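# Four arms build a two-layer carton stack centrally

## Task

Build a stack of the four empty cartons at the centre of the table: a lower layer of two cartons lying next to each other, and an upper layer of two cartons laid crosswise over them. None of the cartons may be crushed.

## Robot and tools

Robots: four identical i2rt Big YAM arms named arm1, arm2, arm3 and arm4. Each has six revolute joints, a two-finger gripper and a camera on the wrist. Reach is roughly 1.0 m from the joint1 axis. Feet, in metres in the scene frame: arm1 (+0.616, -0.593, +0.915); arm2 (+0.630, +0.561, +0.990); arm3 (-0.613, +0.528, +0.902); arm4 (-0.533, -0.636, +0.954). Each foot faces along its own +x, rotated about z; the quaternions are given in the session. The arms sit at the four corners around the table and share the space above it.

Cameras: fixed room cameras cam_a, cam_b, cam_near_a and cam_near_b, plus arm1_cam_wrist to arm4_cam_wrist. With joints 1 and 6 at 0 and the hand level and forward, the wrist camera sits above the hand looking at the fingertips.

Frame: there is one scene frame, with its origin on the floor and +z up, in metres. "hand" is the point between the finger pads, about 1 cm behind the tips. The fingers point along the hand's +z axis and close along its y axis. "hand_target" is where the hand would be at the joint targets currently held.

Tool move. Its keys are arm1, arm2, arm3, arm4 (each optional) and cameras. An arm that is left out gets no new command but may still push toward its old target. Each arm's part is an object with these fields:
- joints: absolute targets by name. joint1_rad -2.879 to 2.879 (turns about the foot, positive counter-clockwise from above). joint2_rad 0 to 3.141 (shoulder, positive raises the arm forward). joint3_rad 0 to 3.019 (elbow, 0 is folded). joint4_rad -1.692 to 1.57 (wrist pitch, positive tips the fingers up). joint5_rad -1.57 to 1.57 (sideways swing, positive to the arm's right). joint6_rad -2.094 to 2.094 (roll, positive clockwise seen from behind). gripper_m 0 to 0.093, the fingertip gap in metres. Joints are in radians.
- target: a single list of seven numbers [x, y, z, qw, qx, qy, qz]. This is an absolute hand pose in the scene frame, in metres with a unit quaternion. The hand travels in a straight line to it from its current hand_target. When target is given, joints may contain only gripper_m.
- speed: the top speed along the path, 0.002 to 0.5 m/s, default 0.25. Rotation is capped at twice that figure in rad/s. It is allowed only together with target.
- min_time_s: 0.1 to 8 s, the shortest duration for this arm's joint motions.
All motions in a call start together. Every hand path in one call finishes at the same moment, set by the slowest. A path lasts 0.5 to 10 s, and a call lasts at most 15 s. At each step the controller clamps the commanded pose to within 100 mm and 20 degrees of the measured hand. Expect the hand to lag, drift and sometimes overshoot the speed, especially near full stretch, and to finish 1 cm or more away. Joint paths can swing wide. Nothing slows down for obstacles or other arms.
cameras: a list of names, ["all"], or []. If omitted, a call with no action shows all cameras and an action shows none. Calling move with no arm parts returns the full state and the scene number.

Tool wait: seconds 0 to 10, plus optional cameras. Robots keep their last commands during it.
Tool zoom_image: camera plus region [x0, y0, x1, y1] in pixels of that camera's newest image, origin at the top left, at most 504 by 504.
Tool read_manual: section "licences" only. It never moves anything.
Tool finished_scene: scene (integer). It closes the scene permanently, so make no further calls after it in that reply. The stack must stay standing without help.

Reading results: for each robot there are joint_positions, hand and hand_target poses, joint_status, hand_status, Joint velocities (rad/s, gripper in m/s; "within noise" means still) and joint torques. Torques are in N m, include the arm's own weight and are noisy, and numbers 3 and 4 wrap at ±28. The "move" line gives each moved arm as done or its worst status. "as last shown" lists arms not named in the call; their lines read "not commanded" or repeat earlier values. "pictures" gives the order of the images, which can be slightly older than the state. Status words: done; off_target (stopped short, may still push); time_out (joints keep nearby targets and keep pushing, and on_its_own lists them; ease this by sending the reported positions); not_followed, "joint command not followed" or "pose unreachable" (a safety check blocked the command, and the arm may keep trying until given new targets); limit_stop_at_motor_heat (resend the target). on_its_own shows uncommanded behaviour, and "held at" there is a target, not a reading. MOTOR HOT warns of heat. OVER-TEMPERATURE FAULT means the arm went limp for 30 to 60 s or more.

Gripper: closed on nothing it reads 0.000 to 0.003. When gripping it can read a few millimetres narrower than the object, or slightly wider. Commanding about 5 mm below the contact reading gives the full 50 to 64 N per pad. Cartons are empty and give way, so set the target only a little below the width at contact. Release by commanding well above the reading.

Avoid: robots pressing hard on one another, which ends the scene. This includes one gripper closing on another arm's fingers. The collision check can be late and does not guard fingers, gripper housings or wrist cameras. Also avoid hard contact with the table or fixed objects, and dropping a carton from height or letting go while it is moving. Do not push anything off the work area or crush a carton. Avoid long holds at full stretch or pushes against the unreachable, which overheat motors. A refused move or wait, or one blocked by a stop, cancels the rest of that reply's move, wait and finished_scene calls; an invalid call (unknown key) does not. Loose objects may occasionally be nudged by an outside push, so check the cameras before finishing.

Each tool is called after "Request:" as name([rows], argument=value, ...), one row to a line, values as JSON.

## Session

Request:
move()

Scene clock: 0.00 s.
Joint torques (N m): no reading
Heat: arm1: hottest joint1_rad 37 °C; arm2: hottest joint1_rad 35 °C; arm3: hottest joint1_rad 35 °C; arm4: hottest joint1_rad 41 °C.
Joint velocities: within noise
arm1.joint_positions: joint1_rad=+0.328 joint2_rad=+0.613 joint3_rad=+1.402 joint4_rad=-1.249 joint5_rad=-0.191 joint6_rad=-0.064 gripper_m=+0.09396
arm1.joint_status: not commanded
arm1.hand: x=+0.3884 y=-0.5100 z=+1.4810 quat_wxyz=(-0.063, +0.838, -0.127, -0.527) (m; scene frame)
arm1.hand_target: x=+0.3910 y=-0.5114 z=+1.4928 quat_wxyz=(-0.067, +0.831, -0.124, -0.538) (m; scene frame)
arm1.hand_status: not commanded
arm2.joint_positions: joint1_rad=+0.178 joint2_rad=+0.637 joint3_rad=+1.317 joint4_rad=-1.338 joint5_rad=+0.119 joint6_rad=+0.322 gripper_m=+0.09396
arm2.joint_status: not commanded
arm2.hand: x=+0.4686 y=+0.3728 z=+1.4915 quat_wxyz=(-0.216, -0.860, -0.247, +0.391) (m; scene frame)
arm2.hand_target: x=+0.4695 y=+0.3740 z=+1.5042 quat_wxyz=(-0.224, -0.854, -0.245, +0.401) (m; scene frame)
arm2.hand_status: not commanded
arm3.joint_positions: joint1_rad=-0.182 joint2_rad=+0.526 joint3_rad=+1.317 joint4_rad=-1.483 joint5_rad=-0.105 joint6_rad=-0.195 gripper_m=+0.09396
arm3.joint_status: not commanded
arm3.hand: x=-0.5119 y=+0.3684 z=+1.3946 quat_wxyz=(-0.369, -0.371, -0.825, +0.213) (m; scene frame)
arm3.hand_target: x=-0.5129 y=+0.3703 z=+1.4072 quat_wxyz=(-0.380, -0.368, -0.819, +0.222) (m; scene frame)
arm3.hand_status: not commanded
arm4.joint_positions: joint1_rad=+0.123 joint2_rad=+0.645 joint3_rad=+1.427 joint4_rad=-1.276 joint5_rad=-0.007 joint6_rad=-0.285 gripper_m=+0.09396
arm4.joint_status: not commanded
arm4.hand: x=-0.4240 y=-0.4131 z=+1.5181 quat_wxyz=(-0.469, +0.554, -0.655, -0.210) (m; scene frame)
arm4.hand_target: x=-0.4253 y=-0.4158 z=+1.5272 quat_wxyz=(-0.477, +0.551, -0.651, -0.213) (m; scene frame)
arm4.hand_status: not commanded
pictures: arm1_cam_wrist, arm2_cam_wrist, arm3_cam_wrist, arm4_cam_wrist, cam_a, cam_b, cam_near_a, cam_near_b
camera_calibration:
arm1_cam_wrist: T_world_to_cam=[[0.269501, 0.96282, -0.0186432, 0.413525], [0.840259, -0.244565, -0.483893, 0.269023], [-0.470461, 0.114744, -0.874929, 1.66139], [0, 0, 0, 1]] pos_world=[0.444122, -0.522991, 1.59148]
arm2_cam_wrist: T_world_to_cam=[[-0.595357, 0.783328, -0.178739, 0.254131], [0.792348, 0.535538, -0.292204, -0.130137], [-0.13317, -0.315589, -0.939505, 1.70654], [0, 0, 0, 1]] pos_world=[0.481673, 0.409192, 1.6107]
arm3_cam_wrist: T_world_to_cam=[[-0.766993, -0.636362, 0.0822444, -0.273324], [-0.632108, 0.727321, -0.267288, -0.214407], [0.110274, -0.256995, -0.960101, 1.6129], [0, 0, 0, 1]] pos_world=[-0.523027, 0.396518, 1.51372]
arm4_cam_wrist: T_world_to_cam=[[0.923272, -0.289782, 0.252181, -0.114035], [-0.167938, -0.894892, -0.413479, 0.190402], [0.345494, 0.339403, -0.874894, 1.7375], [0, 0, 0, 1]] pos_world=[-0.463035, -0.452369, 1.62761]

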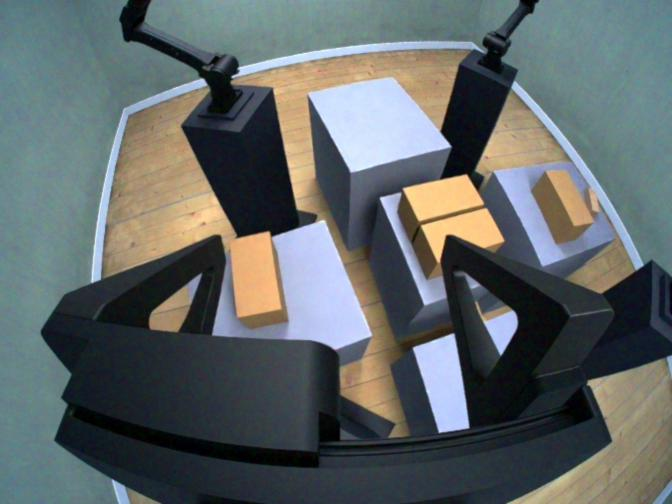

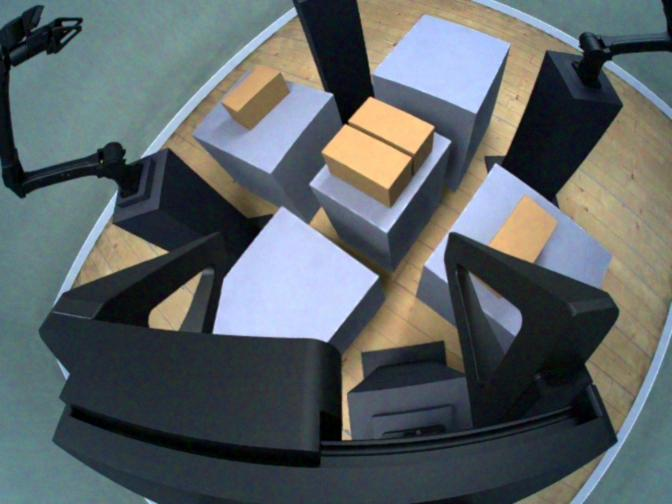

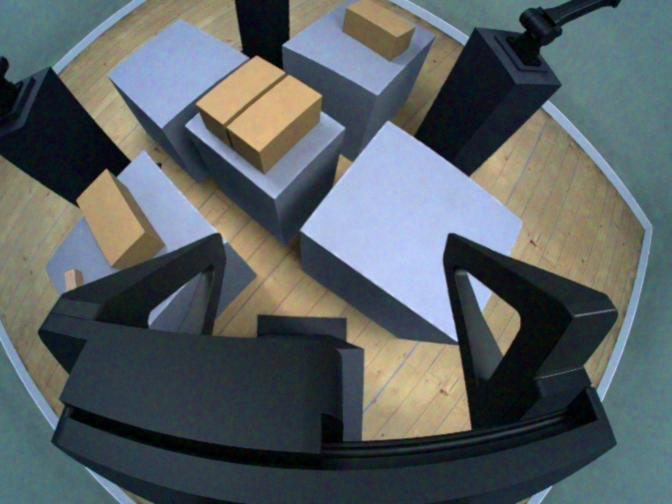

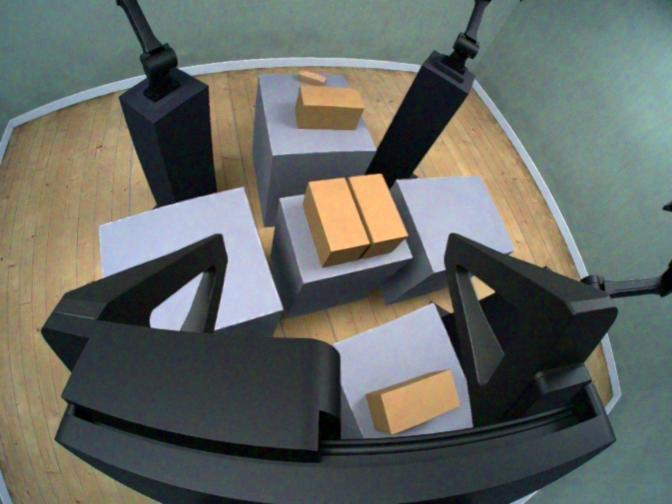

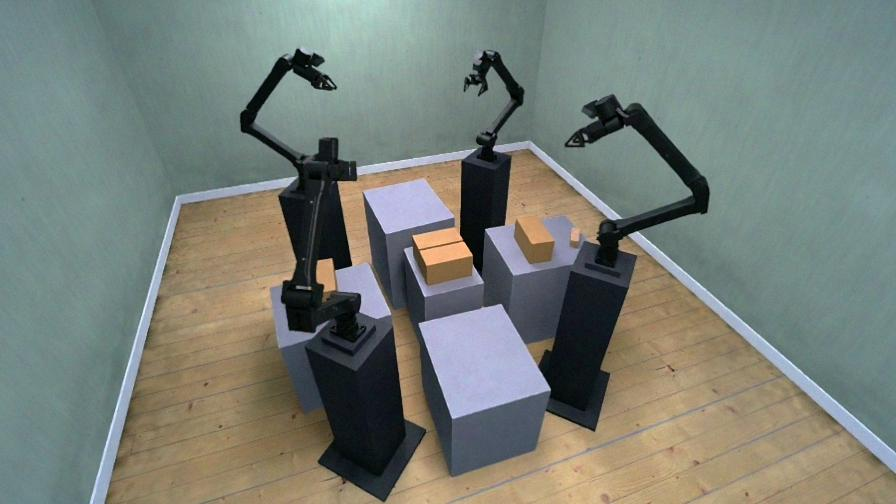

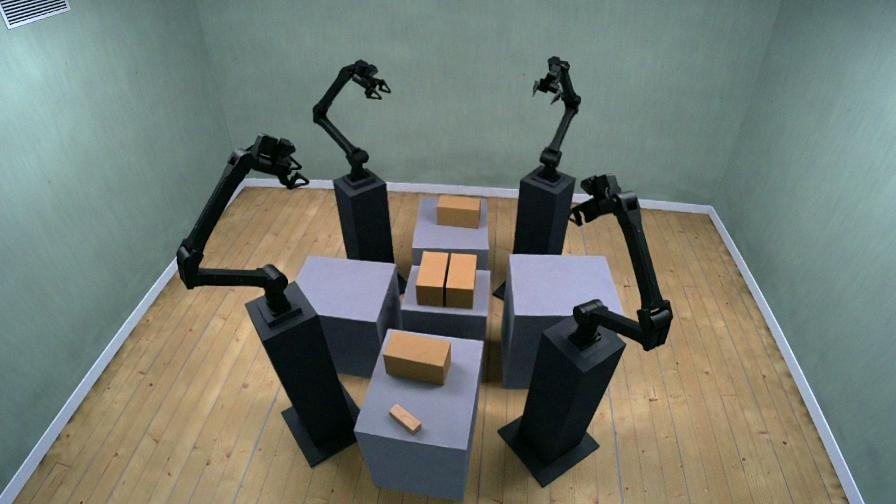

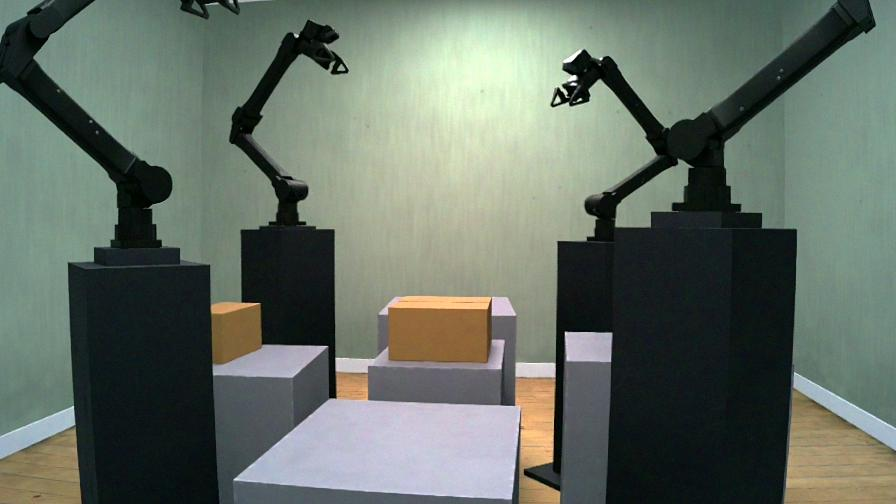

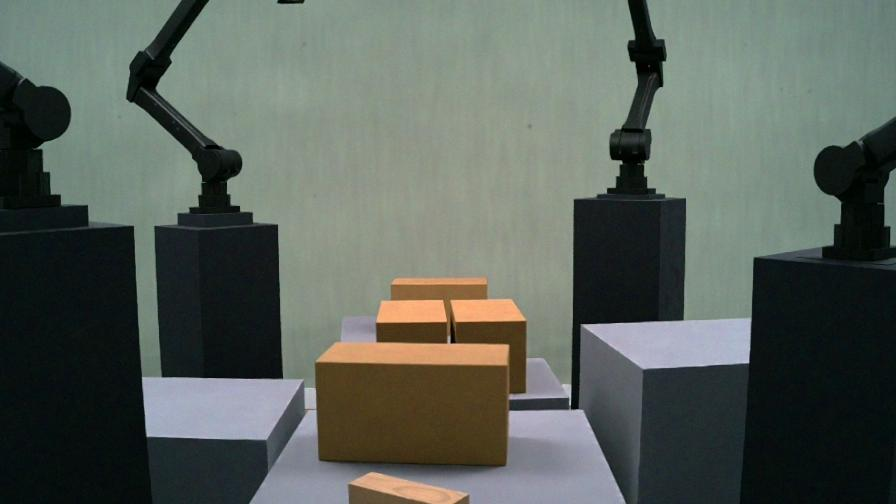

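Request:
move(arm1={"joints":{"joint1_rad":0.89,"joint2_rad":1.6,"joint3_rad":0.6,"joint4_rad":0.6,"joint5_rad":0.08,"joint6_rad":0},"min_time_s":1.6}, arm2={"joints":{"joint1_rad":-0.66,"joint2_rad":1.6,"joint3_rad":0.6,"joint4_rad":0.6,"joint5_rad":0.1,"joint6_rad":0},"min_time_s":1.6}, arm3={"joints":{"joint1_rad":0.897,"joint2_rad":1.6,"joint3_rad":0.6,"joint4_rad":0.6,"joint5_rad":0,"joint6_rad":0},"min_time_s":1.6}, arm4={"joints":{"joint1_rad":-0.948,"joint2_rad":1.6,"joint3_rad":0.5,"joint4_rad":0.7,"joint5_rad":0.04,"joint6_rad":0},"min_time_s":1.6})

Request:
move(arm1={"joints":{"joint2_rad":2.276,"joint3_rad":0.31,"joint4_rad":1.178,"gripper_m":0.0},"min_time_s":1.5}, arm2={"joints":{"joint2_rad":2.41,"joint3_rad":0.4,"joint4_rad":1.216,"gripper_m":0.0},"min_time_s":1.5}, arm3={"joints":{"joint2_rad":1.965,"joint3_rad":0.52,"joint4_rad":0.66,"gripper_m":0.0},"min_time_s":1.5}, arm4={"joints":{"joint2_rad":2.4,"joint3_rad":0.42,"joint4_rad":1.339,"gripper_m":0.0},"min_time_s":1.5}, cameras=["arm1_cam_wrist","arm2_cam_wrist","arm3_cam_wrist","arm4_cam_wrist","cam_near_b"])

Scene clock: 6.47 s.
Joint torques (N m): arm1=[0.73 -8.41 4.88 2.47 0.16 0.16] | arm2=[0.97 -8.7 6.69 3.23 -0.11 -0.12] | arm3=[0.79 -11.11 6.38 2.39 0.21 0.27] | arm4=[-0.73 -9.76 5.96 2.14 0.14 -0.11]
Heat: arm1: hottest joint1_rad 37 °C; arm2: hottest joint1_rad 35 °C; arm3: hottest joint1_rad 35 °C; arm4: hottest joint1_rad 41 °C.
move: arm1 done; arm2 done; arm3 done; arm4 done
Joint velocities: within noise
arm1.joint_positions: joint1_rad=+0.880 joint2_rad=+1.594 joint3_rad=+0.602 joint4_rad=+0.578 joint5_rad=+0.076 joint6_rad=-0.007 gripper_m=+0.09396
arm1.joint_status: all done
arm1.hand: x=+0.0821 y=-0.6160 z=+1.0028 quat_wxyz=(-0.015, +0.837, +0.011, -0.547) (m; scene frame)
arm1.hand_target: x=+0.0811 y=-0.6213 z=+1.0043 quat_wxyz=(-0.011, +0.833, +0.011, -0.553) (m; scene frame)
arm1.hand_status: not commanded
arm2.joint_positions: joint1_rad=-0.658 joint2_rad=+1.599 joint3_rad=+0.599 joint4_rad=+0.577 joint5_rad=+0.104 joint6_rad=+0.010 gripper_m=+0.09396
arm2.joint_status: all done
arm2.hand: x=+0.0989 y=+0.5260 z=+1.0788 quat_wxyz=(+0.013, -0.837, -0.010, +0.547) (m; scene frame)
arm2.hand_target: x=+0.0964 y=+0.5260 z=+1.0837 quat_wxyz=(+0.014, -0.831, -0.014, +0.556) (m; scene frame)
arm2.hand_status: not commanded
arm3.joint_positions: joint1_rad=+0.890 joint2_rad=+1.605 joint3_rad=+0.590 joint4_rad=+0.582 joint5_rad=-0.003 joint6_rad=-0.008 gripper_m=+0.09396
arm3.joint_status: all done
arm3.hand: x=-0.0841 y=+0.5199 z=+0.9813 quat_wxyz=(-0.540, -0.003, -0.842, +0.003) (m; scene frame)
arm3.hand_target: x=-0.0778 y=+0.5229 z=+0.9925 quat_wxyz=(-0.554, -0.004, -0.833, +0.000) (m; scene frame)
arm3.hand_status: not commanded
arm4.joint_positions: joint1_rad=-0.939 joint2_rad=+1.593 joint3_rad=+0.507 joint4_rad=+0.687 joint5_rad=+0.039 joint6_rad=-0.009 gripper_m=+0.09397
arm4.joint_status: all done
arm4.hand: x=-0.0280 y=-0.6179 z=+1.0279 quat_wxyz=(-0.554, +0.014, -0.832, +0.004) (m; scene frame)
arm4.hand_target: x=-0.0304 y=-0.6224 z=+1.0243 quat_wxyz=(-0.553, +0.006, -0.833, +0.004) (m; scene frame)
arm4.hand_status: not commanded
pictures: none

Scene clock: 8.57 s.
Joint torques (N m): arm1=[0.85 -7.06 -2.5 2.14 0.16 0.16] | arm2=[1.08 -7.88 -3.25 2.73 -0.06 -0.1] | arm3=[0.85 -10.99 2.14 2.03 0.2 0.22] | arm4=[-0.56 -10.34 -3 2.07 0.15 -0.08]
Heat: arm1: hottest joint1_rad 37 °C; arm2: hottest joint1_rad 35 °C; arm3: hottest joint1_rad 35 °C; arm4: hottest joint1_rad 41 °C.
move: arm1 done; arm2 done; arm3 done; arm4 done
Joint velocities: within noise
arm1.joint_positions: joint1_rad=+0.880 joint2_rad=+2.262 joint3_rad=+0.323 joint4_rad=+1.158 joint5_rad=+0.077 joint6_rad=-0.007 gripper_m=+0.00035
arm1.joint_status: all done
arm1.hand: x=+0.2618 y=-0.6036 z=+0.7634 quat_wxyz=(-0.023, +0.922, +0.020, -0.386) (m; scene frame)
arm1.hand_target: x=+0.2692 y=-0.6063 z=+0.7618 quat_wxyz=(-0.021, +0.923, +0.022, -0.382) (m; scene frame)
arm1.hand_status: not commanded
arm2.joint_positions: joint1_rad=-0.658 joint2_rad=+2.400 joint3_rad=+0.413 joint4_rad=+1.195 joint5_rad=+0.104 joint6_rad=+0.009 gripper_m=+0.00037
arm2.joint_status: all done
arm2.hand: x=+0.2624 y=+0.5425 z=+0.8040 quat_wxyz=(+0.027, -0.922, -0.023, +0.385) (m; scene frame)
arm2.hand_target: x=+0.2685 y=+0.5431 z=+0.8039 quat_wxyz=(+0.027, -0.923, -0.027, +0.384) (m; scene frame)
arm2.hand_status: not commanded
arm3.joint_positions: joint1_rad=+0.890 joint2_rad=+1.959 joint3_rad=+0.521 joint4_rad=+0.644 joint5_rad=-0.003 joint6_rad=-0.007 gripper_m=+0.00059
arm3.joint_status: all done
arm3.hand: x=-0.1607 y=+0.5217 z=+0.8026 quat_wxyz=(-0.380, -0.004, -0.925, +0.001) (m; scene frame)
arm3.hand_target: x=-0.1594 y=+0.5243 z=+0.8030 quat_wxyz=(-0.384, -0.004, -0.923, +0.000) (m; scene frame)
arm3.hand_status: not commanded
arm4.joint_positions: joint1_rad=-0.939 joint2_rad=+2.383 joint3_rad=+0.433 joint4_rad=+1.326 joint5_rad=+0.039 joint6_rad=-0.009 gripper_m=+0.00019
arm4.joint_status: all done
arm4.hand: x=-0.1292 y=-0.6228 z=+0.7961 quat_wxyz=(-0.457, +0.017, -0.889, +0.007) (m; scene frame)
arm4.hand_target: x=-0.1386 y=-0.6267 z=+0.7915 quat_wxyz=(-0.449, +0.010, -0.893, +0.008) (m; scene frame)
arm4.hand_status: not commanded
pictures: arm1_cam_wrist, arm2_cam_wrist, arm3_cam_wrist, arm4_cam_wrist, cam_near_b
camera_calibration:
arm1_cam_wrist: T_world_to_cam=[[-0.0311431, 0.9975, 0.0634361, 0.561429], [0.983652, 0.0418494, -0.17515, -0.0951317], [-0.177367, 0.0569443, -0.982496, 0.95522], [0, 0, 0, 1]] pos_world=[0.280486, -0.610438, 0.886222]
arm2_cam_wrist: T_world_to_cam=[[-0.0232273, 0.997599, 0.0652494, -0.58707], [0.983751, 0.0344298, -0.176205, -0.130092], [-0.178029, 0.0600964, -0.982188, 0.928961], [0, 0, 0, 1]] pos_world=[0.279724, 0.534312, 0.927798]
arm3_cam_wrist: T_world_to_cam=[[-0.00345322, -0.999991, 0.00238489, 0.518828], [-0.985211, 0.00299359, -0.171321, -0.0179162], [0.171312, -0.00294123, -0.985212, 0.942678], [0, 0, 0, 1]] pos_world=[-0.177352, 0.52165, 0.924431]
arm4_cam_wrist: T_world_to_cam=[[0.0331367, -0.998841, 0.0349141, -0.648545], [-0.945022, -0.0426839, -0.32421, 0.113014], [0.325325, -0.0222514, -0.945341, 0.903401], [0, 0, 0, 1]] pos_world=[-0.165607, -0.622867, 0.913305]

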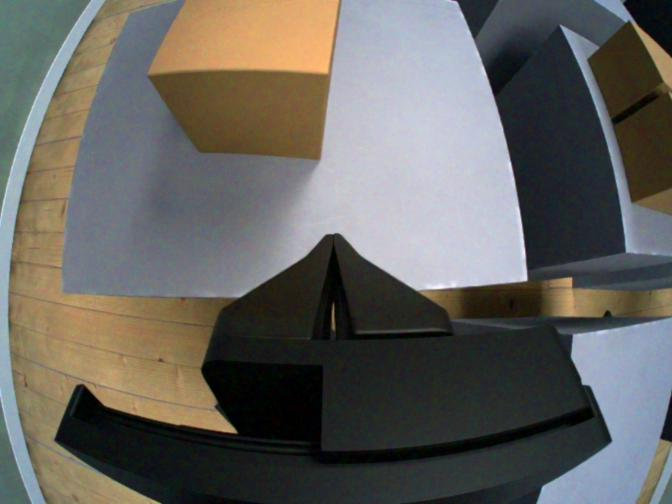

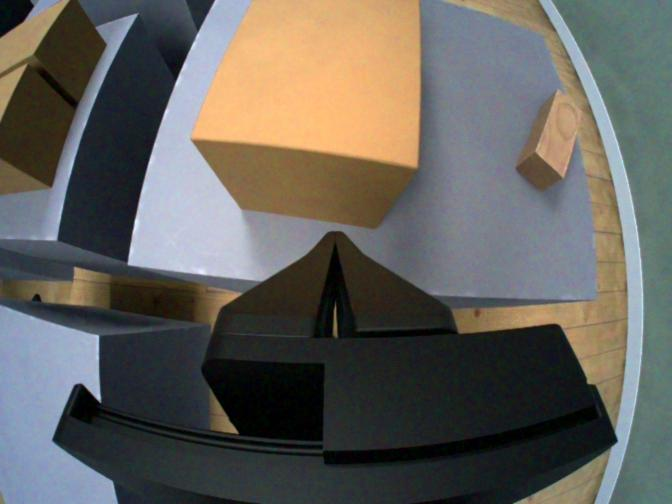

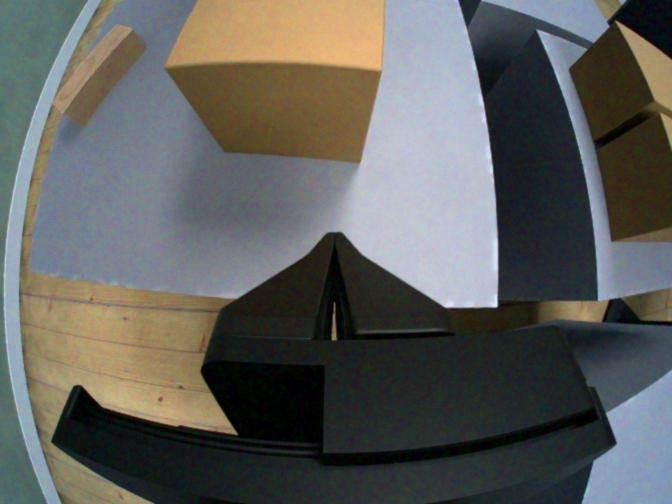

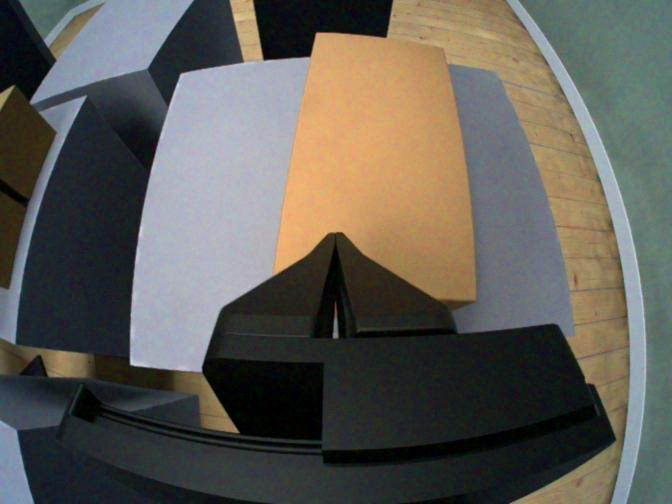

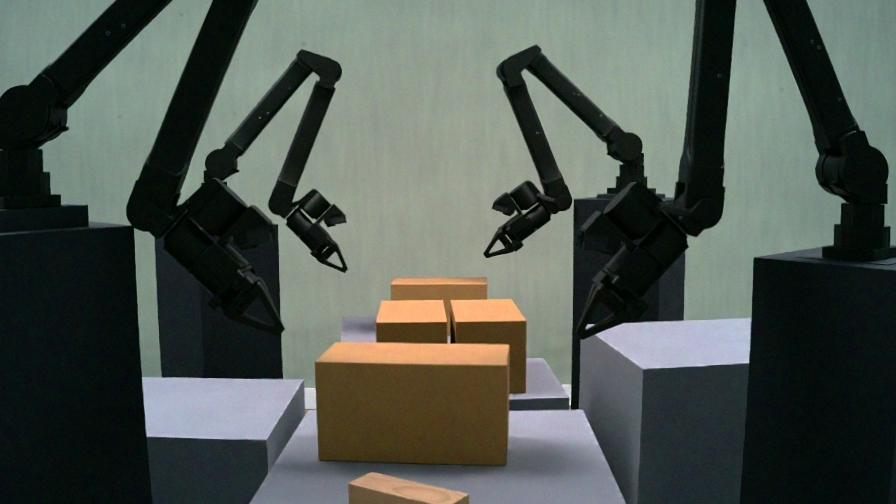

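Request:
move(arm1={"target":[0.187,-0.676,0.715,-0.0117,0.9234,-0.0282,-0.3825],"speed":0.12}, arm2={"target":[0.252,0.528,0.767,-0.0217,0.9224,-0.0524,-0.3821],"speed":0.12}, arm3={"target":[-0.09,0.567,0.772,0.3821,0.0524,0.9224,-0.0217],"speed":0.12}, arm4={"target":[-0.165,-0.659,0.72,0.3825,0.0282,0.9234,-0.0117],"speed":0.12}, cameras=["arm1_cam_wrist","arm2_cam_wrist","arm3_cam_wrist","arm4_cam_wrist"])

Scene clock: 15.07 s.
Joint torques (N m): arm1=[1.03 -8.94 0.23 0.98 0.27 0.16] | arm2=[1.79 -8.64 -1.69 1.42 0.27 0.07] | arm3=[1.08 -12.86 4.1 1.07 0.35 0.26] | arm4=[-0.91 -10.05 -2.21 1.1 0.04 -0.14]
Heat: arm1: hottest joint1_rad 37 °C; arm2: hottest joint1_rad 35 °C; arm3: hottest joint1_rad 35 °C; arm4: hottest joint1_rad 41 °C.
move: arm1 off_target; arm2 done; arm3 done; arm4 off_target
Joint velocities: within noise
arm1.joint_positions: joint1_rad=+1.087 joint2_rad=+2.328 joint3_rad=+0.592 joint4_rad=+0.942 joint5_rad=+0.242 joint6_rad=+0.245 gripper_m=+0.00035
arm1.joint_status: not commanded
arm1.hand: x=+0.1820 y=-0.6721 z=+0.7240 quat_wxyz=(-0.011, +0.919, -0.031, -0.392) (m; scene frame)
arm1.hand_target: x=+0.1871 y=-0.6759 z=+0.7152 quat_wxyz=(-0.012, +0.923, -0.028, -0.383) (m; scene frame)
arm1.hand_status: off_target (0.011 m and 1.3 deg from the pose sent, 0.115 m and 5.7 deg at the start)
arm2.joint_positions: joint1_rad=-0.586 joint2_rad=+2.495 joint3_rad=+0.503 joint4_rad=+1.195 joint5_rad=+0.205 joint6_rad=+0.204 gripper_m=+0.00037
arm2.joint_status: not commanded
arm2.hand: x=+0.2479 y=+0.5308 z=+0.7742 quat_wxyz=(+0.022, -0.919, +0.053, +0.390) (m; scene frame)
arm2.hand_target: x=+0.2521 y=+0.5282 z=+0.7671 quat_wxyz=(+0.022, -0.922, +0.052, +0.382) (m; scene frame)
arm2.hand_status: done (0.009 m and 1.0 deg from the pose sent, 0.041 m and 8.6 deg at the start)
arm3.joint_positions: joint1_rad=+1.026 joint2_rad=+2.104 joint3_rad=+0.726 joint4_rad=+0.571 joint5_rad=+0.172 joint6_rad=+0.165 gripper_m=+0.00059
arm3.joint_status: not commanded
arm3.hand: x=-0.0973 y=+0.5608 z=+0.7734 quat_wxyz=(-0.380, -0.053, -0.923, +0.024) (m; scene frame)
arm3.hand_target: x=-0.0903 y=+0.5669 z=+0.7721 quat_wxyz=(-0.382, -0.052, -0.922, +0.022) (m; scene frame)
arm3.hand_status: done (0.010 m and 0.4 deg from the pose sent, 0.089 m and 6.1 deg at the start)
arm4.joint_positions: joint1_rad=-1.036 joint2_rad=+2.555 joint3_rad=+0.488 joint4_rad=+1.300 joint5_rad=+0.005 joint6_rad=-0.003 gripper_m=+0.00019
arm4.joint_status: not commanded
arm4.hand: x=-0.1612 y=-0.6539 z=+0.7292 quat_wxyz=(-0.391, -0.020, -0.920, +0.011) (m; scene frame)
arm4.hand_target: x=-0.1652 y=-0.6589 z=+0.7203 quat_wxyz=(-0.383, -0.028, -0.923, +0.012) (m; scene frame)
arm4.hand_status: off_target (0.011 m and 1.4 deg from the pose sent, 0.092 m and 10.7 deg at the start)
pictures: arm1_cam_wrist, arm2_cam_wrist, arm3_cam_wrist, arm4_cam_wrist
camera_calibration:
arm1_cam_wrist: T_world_to_cam=[[0.0542869, 0.998525, 0.000888224, 0.660123], [0.980217, -0.0531219, -0.190665, -0.0726457], [-0.190337, 0.0112213, -0.981655, 0.877332], [0, 0, 0, 1]] pos_world=[0.202361, -0.672853, 0.8468]
arm2_cam_wrist: T_world_to_cam=[[0.112321, 0.993669, -0.00241997, -0.552795], [0.975578, -0.110738, -0.189696, -0.0311787], [-0.188763, 0.018946, -0.98184, 0.922025], [0, 0, 0, 1]] pos_world=[0.266552, 0.528374, 0.898029]
arm3_cam_wrist: T_world_to_cam=[[-0.112385, -0.993635, 0.00771108, 0.539967], [-0.978676, 0.109343, -0.17389, -0.0176364], [0.17194, -0.0270892, -0.984735, 0.916346], [0, 0, 0, 1]] pos_world=[-0.114133, 0.563282, 0.895128]
arm4_cam_wrist: T_world_to_cam=[[-0.0361703, -0.999304, 0.00914147, -0.668939], [-0.982086, 0.0338514, -0.185367, 0.00260175], [0.184929, -0.0156825, -0.982627, 0.858778], [0, 0, 0, 1]] pos_world=[-0.180454, -0.655093, 0.850456]

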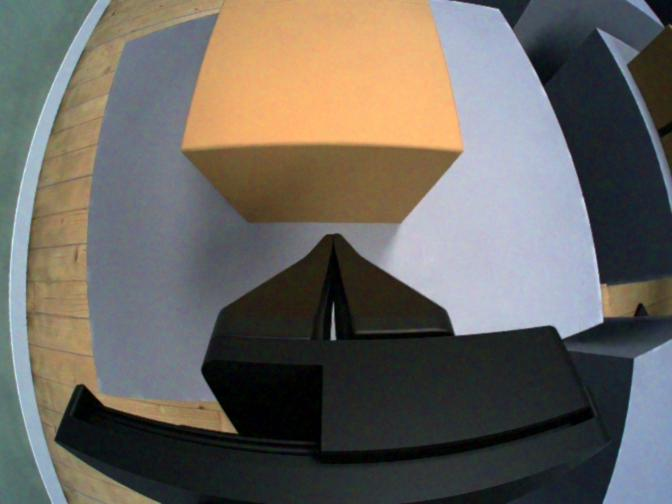

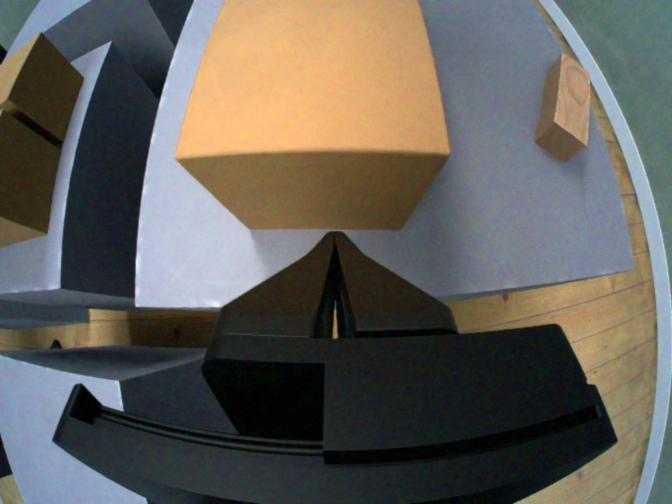

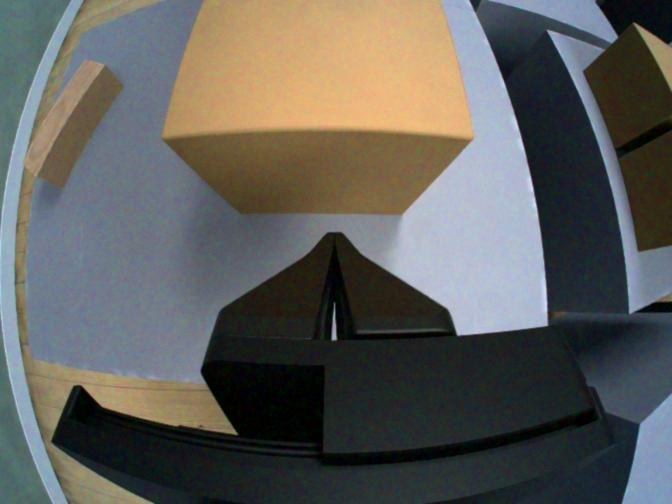

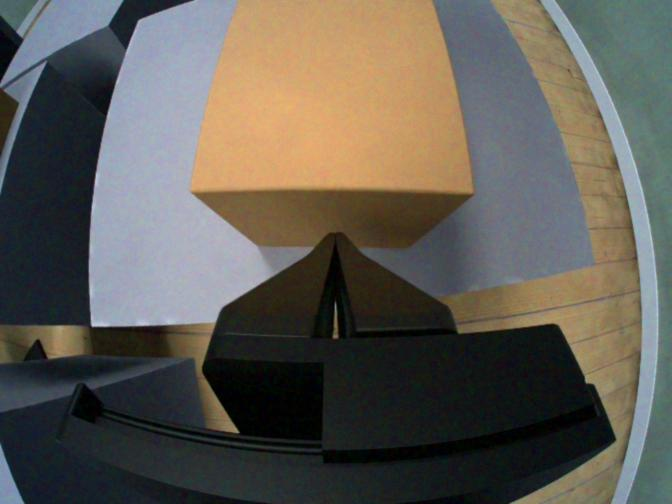

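Request:
move(arm1={"target":[0.104,-0.6775,0.700,-0.0117,0.9234,-0.0282,-0.3825],"speed":0.07}, arm2={"target":[0.168,0.528,0.755,-0.0217,0.9224,-0.0524,-0.3821],"speed":0.07}, arm3={"target":[-0.006,0.566,0.757,0.3821,0.0524,0.9224,-0.0217],"speed":0.07}, arm4={"target":[-0.088,-0.655,0.702,0.3825,0.0282,0.9234,-0.0117],"speed":0.07}, cameras=["arm1_cam_wrist","arm2_cam_wrist","arm3_cam_wrist","arm4_cam_wrist","cam_near_b"])

Scene clock: 19.10 s.
Joint torques (N m): arm1=[-2.49 -11.11 4.75 1.62 0.19 0.03] | arm2=[-1.14 -13.68 3.29 1.91 0.14 -0.04] | arm3=[-0.85 -15.27 8.14 1.65 0.14 0.04] | arm4=[0.91 -14.8 2.56 1.73 0.22 -0.08]
Heat: arm1: hottest joint1_rad 37 °C; arm2: hottest joint1_rad 35 °C; arm3: hottest joint1_rad 35 °C; arm4: hottest joint1_rad 41 °C.
move: arm1 off_target; arm2 off_target; arm3 off_target; arm4 off_target
Joint velocities: within noise
arm1.joint_positions: joint1_rad=+1.071 joint2_rad=+2.365 joint3_rad=+0.755 joint4_rad=+0.740 joint5_rad=+0.207 joint6_rad=+0.217 gripper_m=+0.00035
arm1.joint_status: not commanded
arm1.hand: x=+0.1405 y=-0.6824 z=+0.6942 quat_wxyz=(-0.013, +0.935, -0.015, -0.355) (m; scene frame)
arm1.hand_target: x=+0.1057 y=-0.6768 z=+0.7021 quat_wxyz=(-0.012, +0.923, -0.028, -0.383) (m; scene frame)
arm1.hand_status: off_target (0.037 m and 3.7 deg from the pose sent, 0.082 m and 1.2 deg at the start)
arm2.joint_positions: joint1_rad=-0.600 joint2_rad=+2.495 joint3_rad=+0.661 joint4_rad=+0.941 joint5_rad=+0.180 joint6_rad=+0.190 gripper_m=+0.00037
arm2.joint_status: not commanded
arm2.hand: x=+0.2087 y=+0.5257 z=+0.7382 quat_wxyz=(+0.025, -0.937, +0.045, +0.344) (m; scene frame)
arm2.hand_target: x=+0.1695 y=+0.5286 z=+0.7568 quat_wxyz=(+0.022, -0.922, +0.053, +0.382) (m; scene frame)
arm2.hand_status: off_target (0.044 m and 4.8 deg from the pose sent, 0.082 m and 1.0 deg at the start)
arm3.joint_positions: joint1_rad=+1.026 joint2_rad=+2.217 joint3_rad=+0.920 joint4_rad=+0.416 joint5_rad=+0.160 joint6_rad=+0.162 gripper_m=+0.00059
arm3.joint_status: not commanded
arm3.hand: x=-0.0493 y=+0.5689 z=+0.7386 quat_wxyz=(-0.346, -0.047, -0.937, +0.025) (m; scene frame)
arm3.hand_target: x=-0.0090 y=+0.5654 z=+0.7596 quat_wxyz=(-0.382, -0.052, -0.922, +0.022) (m; scene frame)
arm3.hand_status: off_target (0.047 m and 4.5 deg from the pose sent, 0.093 m and 0.3 deg at the start)
arm4.joint_positions: joint1_rad=-1.036 joint2_rad=+2.551 joint3_rad=+0.632 joint4_rad=+1.045 joint5_rad=+0.017 joint6_rad=+0.010 gripper_m=+0.00019
arm4.joint_status: not commanded
arm4.hand: x=-0.1295 y=-0.6574 z=+0.6897 quat_wxyz=(-0.342, -0.029, -0.939, +0.013) (m; scene frame)
arm4.hand_target: x=-0.0896 y=-0.6548 z=+0.7041 quat_wxyz=(-0.382, -0.028, -0.923, +0.011) (m; scene frame)
arm4.hand_status: off_target (0.043 m and 5.0 deg from the pose sent, 0.078 m and 1.4 deg at the start)
pictures: arm1_cam_wrist, arm2_cam_wrist, arm3_cam_wrist, arm4_cam_wrist, cam_near_b
camera_calibration:
arm1_cam_wrist: T_world_to_cam=[[0.0253773, 0.999516, 0.0179744, 0.665524], [0.993551, -0.02323, -0.110984, -0.0749803], [-0.110513, 0.0206749, -0.99366, 0.843863], [0, 0, 0, 1]] pos_world=[0.150865, -0.68439, 0.818229]
arm2_cam_wrist: T_world_to_cam=[[0.0991493, 0.99496, 0.0149619, -0.554284], [0.990903, -0.0973477, -0.0929221, -0.0820232], [-0.0909972, 0.0240389, -0.995561, 0.866416], [0, 0, 0, 1]] pos_world=[0.215075, 0.522677, 0.863241]
arm3_cam_wrist: T_world_to_cam=[[-0.100896, -0.994745, 0.0174056, 0.547694], [-0.989931, 0.0986311, -0.10153, -0.0255744], [0.0992798, -0.0274743, -0.99468, 0.878033], [0, 0, 0, 1]] pos_world=[-0.0572278, 0.571462, 0.861233]
arm4_cam_wrist: T_world_to_cam=[[-0.0528807, -0.998559, 0.00917034, -0.672656], [-0.995409, 0.0519758, -0.0803714, -0.0357118], [0.0797789, -0.0133783, -0.996723, 0.811661], [0, 0, 0, 1]] pos_world=[-0.135872, -0.658972, 0.8123]

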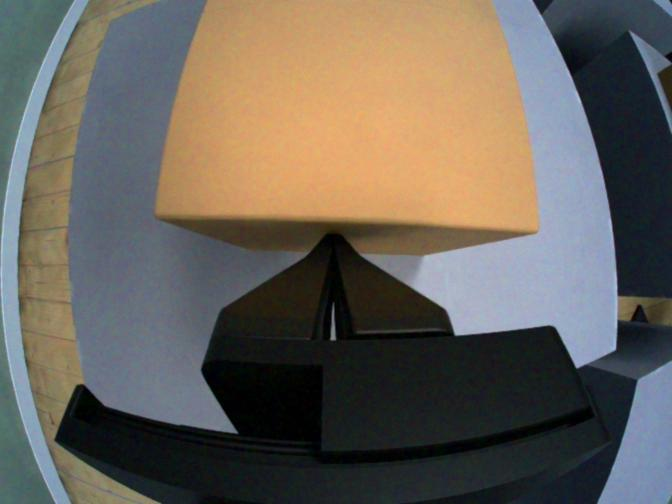

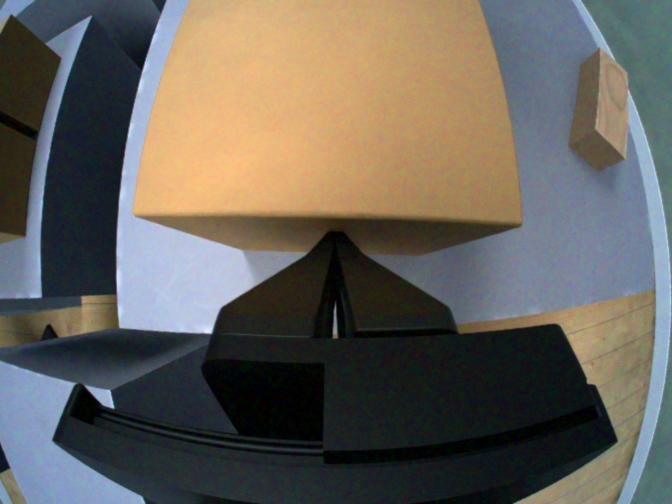

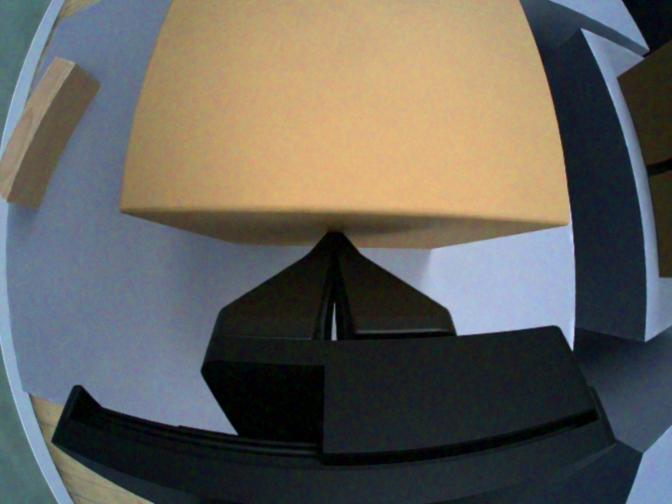

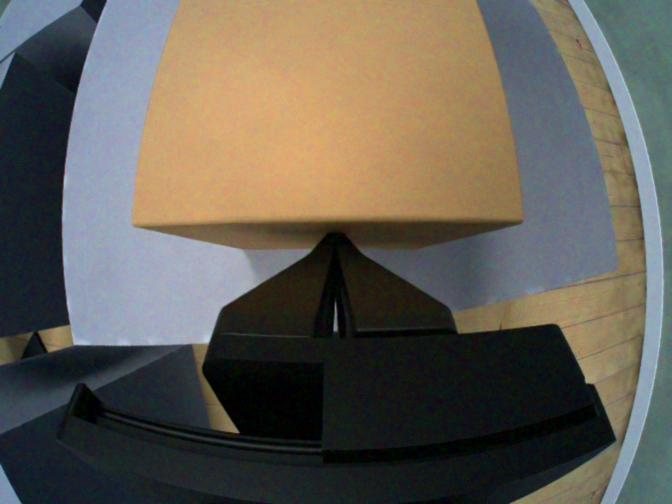

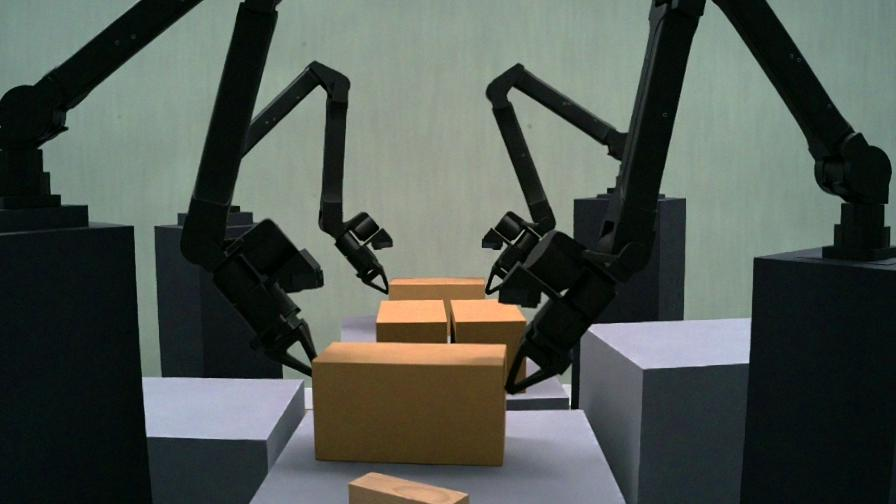

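Request:
move(arm1={"target":[0.104,-0.6775,0.93,-0.0117,0.9234,-0.0282,-0.3825],"speed":0.12}, arm2={"target":[0.168,0.528,0.92,-0.0217,0.9224,-0.0524,-0.3821],"speed":0.12}, arm3={"target":[-0.006,0.566,0.945,0.3821,0.0524,0.9224,-0.0217],"speed":0.12}, arm4={"target":[-0.088,-0.655,0.92,0.3825,0.0282,0.9234,-0.0117],"speed":0.12}, cameras=["cam_near_b","cam_near_a","arm3_cam_wrist"])

Scene clock: 22.93 s.
Joint torques (N m): arm1=[-2.26 -12.51 8.13 2.21 0.38 0.05] | arm2=[-0.09 -11.69 6.26 2.37 0.2 -0.12] | arm3=[-0.73 -16.62 11.32 2.15 0.35 0.07] | arm4=[1.03 -11.93 8.14 2.37 0.2 -0.09]
Heat: arm1: hottest joint1_rad 37 °C; arm2: hottest joint1_rad 35 °C; arm3: hottest joint3_rad 36 °C; arm4: hottest joint1_rad 41 °C.
move: arm1 off_target; arm2 off_target; arm3 off_target; arm4 off_target
Joint velocities: within noise
arm1.joint_positions: joint1_rad=+1.068 joint2_rad=+1.698 joint3_rad=+0.655 joint4_rad=+0.108 joint5_rad=+0.203 joint6_rad=+0.216 gripper_m=+0.00035
arm1.joint_status: not commanded
arm1.hand: x=+0.1475 y=-0.6797 z=+0.8861 quat_wxyz=(-0.020, +0.945, -0.012, -0.325) (m; scene frame)
arm1.hand_target: x=+0.1075 y=-0.6764 z=+0.9314 quat_wxyz=(-0.013, +0.923, -0.028, -0.383) (m; scene frame)
arm1.hand_status: off_target (0.062 m and 7.4 deg from the pose sent, 0.239 m and 3.8 deg at the start)
arm2.joint_positions: joint1_rad=-0.602 joint2_rad=+1.901 joint3_rad=+0.508 joint4_rad=+0.494 joint5_rad=+0.177 joint6_rad=+0.189 gripper_m=+0.00037
arm2.joint_status: not commanded
arm2.hand: x=+0.2001 y=+0.5245 z=+0.8924 quat_wxyz=(+0.025, -0.939, +0.044, +0.341) (m; scene frame)
arm2.hand_target: x=+0.1693 y=+0.5283 z=+0.9206 quat_wxyz=(+0.022, -0.922, +0.052, +0.382) (m; scene frame)
arm2.hand_status: off_target (0.042 m and 5.1 deg from the pose sent, 0.186 m and 4.8 deg at the start)
arm3.joint_positions: joint1_rad=+1.026 joint2_rad=+1.800 joint3_rad=+0.903 joint4_rad=-0.043 joint5_rad=+0.158 joint6_rad=+0.162 gripper_m=+0.00059
arm3.joint_status: not commanded
arm3.hand: x=-0.0563 y=+0.5680 z=+0.8906 quat_wxyz=(-0.318, -0.044, -0.947, +0.028) (m; scene frame)
arm3.hand_target: x=-0.0115 y=+0.5652 z=+0.9476 quat_wxyz=(-0.382, -0.053, -0.922, +0.022) (m; scene frame)
arm3.hand_status: off_target (0.074 m and 7.9 deg from the pose sent, 0.211 m and 4.5 deg at the start)
arm4.joint_positions: joint1_rad=-1.035 joint2_rad=+1.712 joint3_rad=+0.432 joint4_rad=+0.389 joint5_rad=+0.018 joint6_rad=+0.011 gripper_m=+0.00019
arm4.joint_status: not commanded
arm4.hand: x=-0.1252 y=-0.6580 z=+0.8913 quat_wxyz=(-0.334, -0.029, -0.942, +0.013) (m; scene frame)
arm4.hand_target: x=-0.0900 y=-0.6547 z=+0.9211 quat_wxyz=(-0.382, -0.028, -0.924, +0.011) (m; scene frame)
arm4.hand_status: off_target (0.047 m and 6.0 deg from the pose sent, 0.234 m and 5.0 deg at the start)
pictures: arm3_cam_wrist, cam_near_a, cam_near_b
camera_calibration:
arm3_cam_wrist: T_world_to_cam=[[-0.0972893, -0.994842, 0.0287136, 0.533553], [-0.994457, 0.096015, -0.0428473, -0.0680742], [0.0398693, -0.032723, -0.998669, 1.03314], [0, 0, 0, 1]] pos_world=[-0.0569785, 0.571144, 1.01353]

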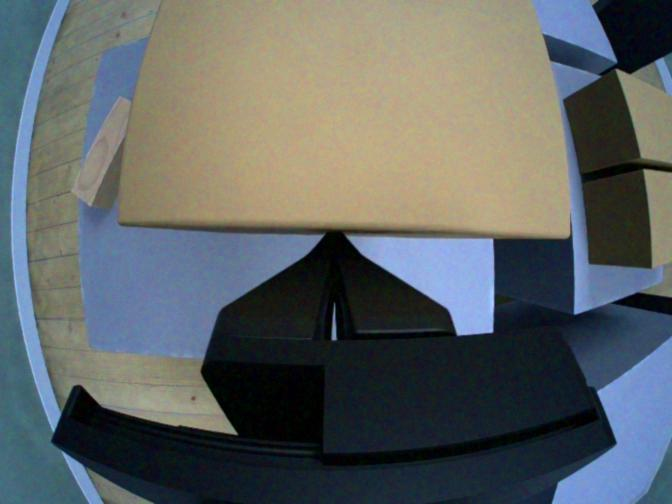

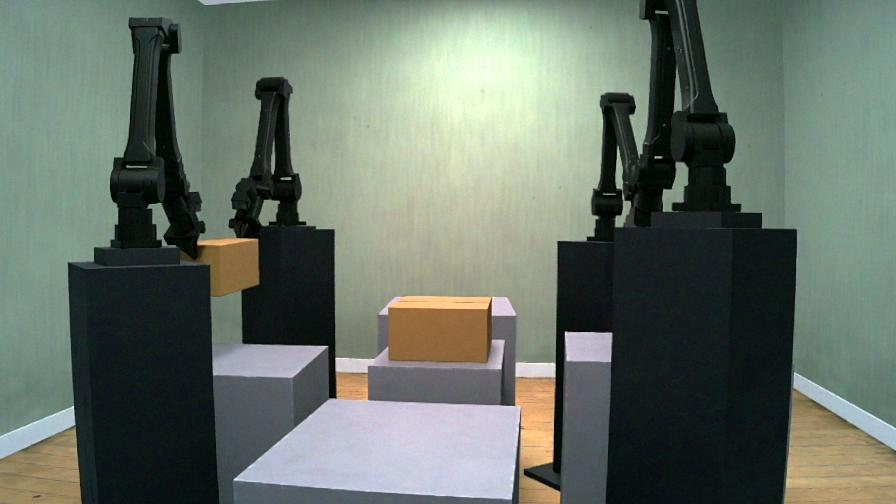

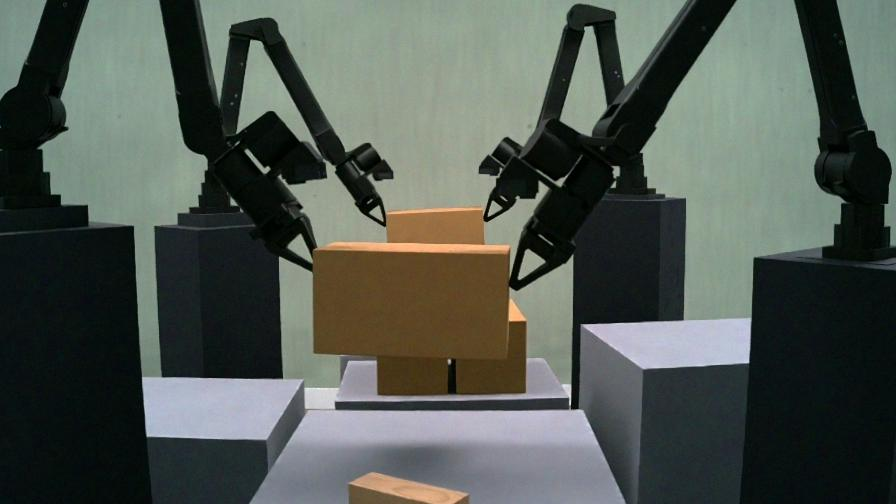

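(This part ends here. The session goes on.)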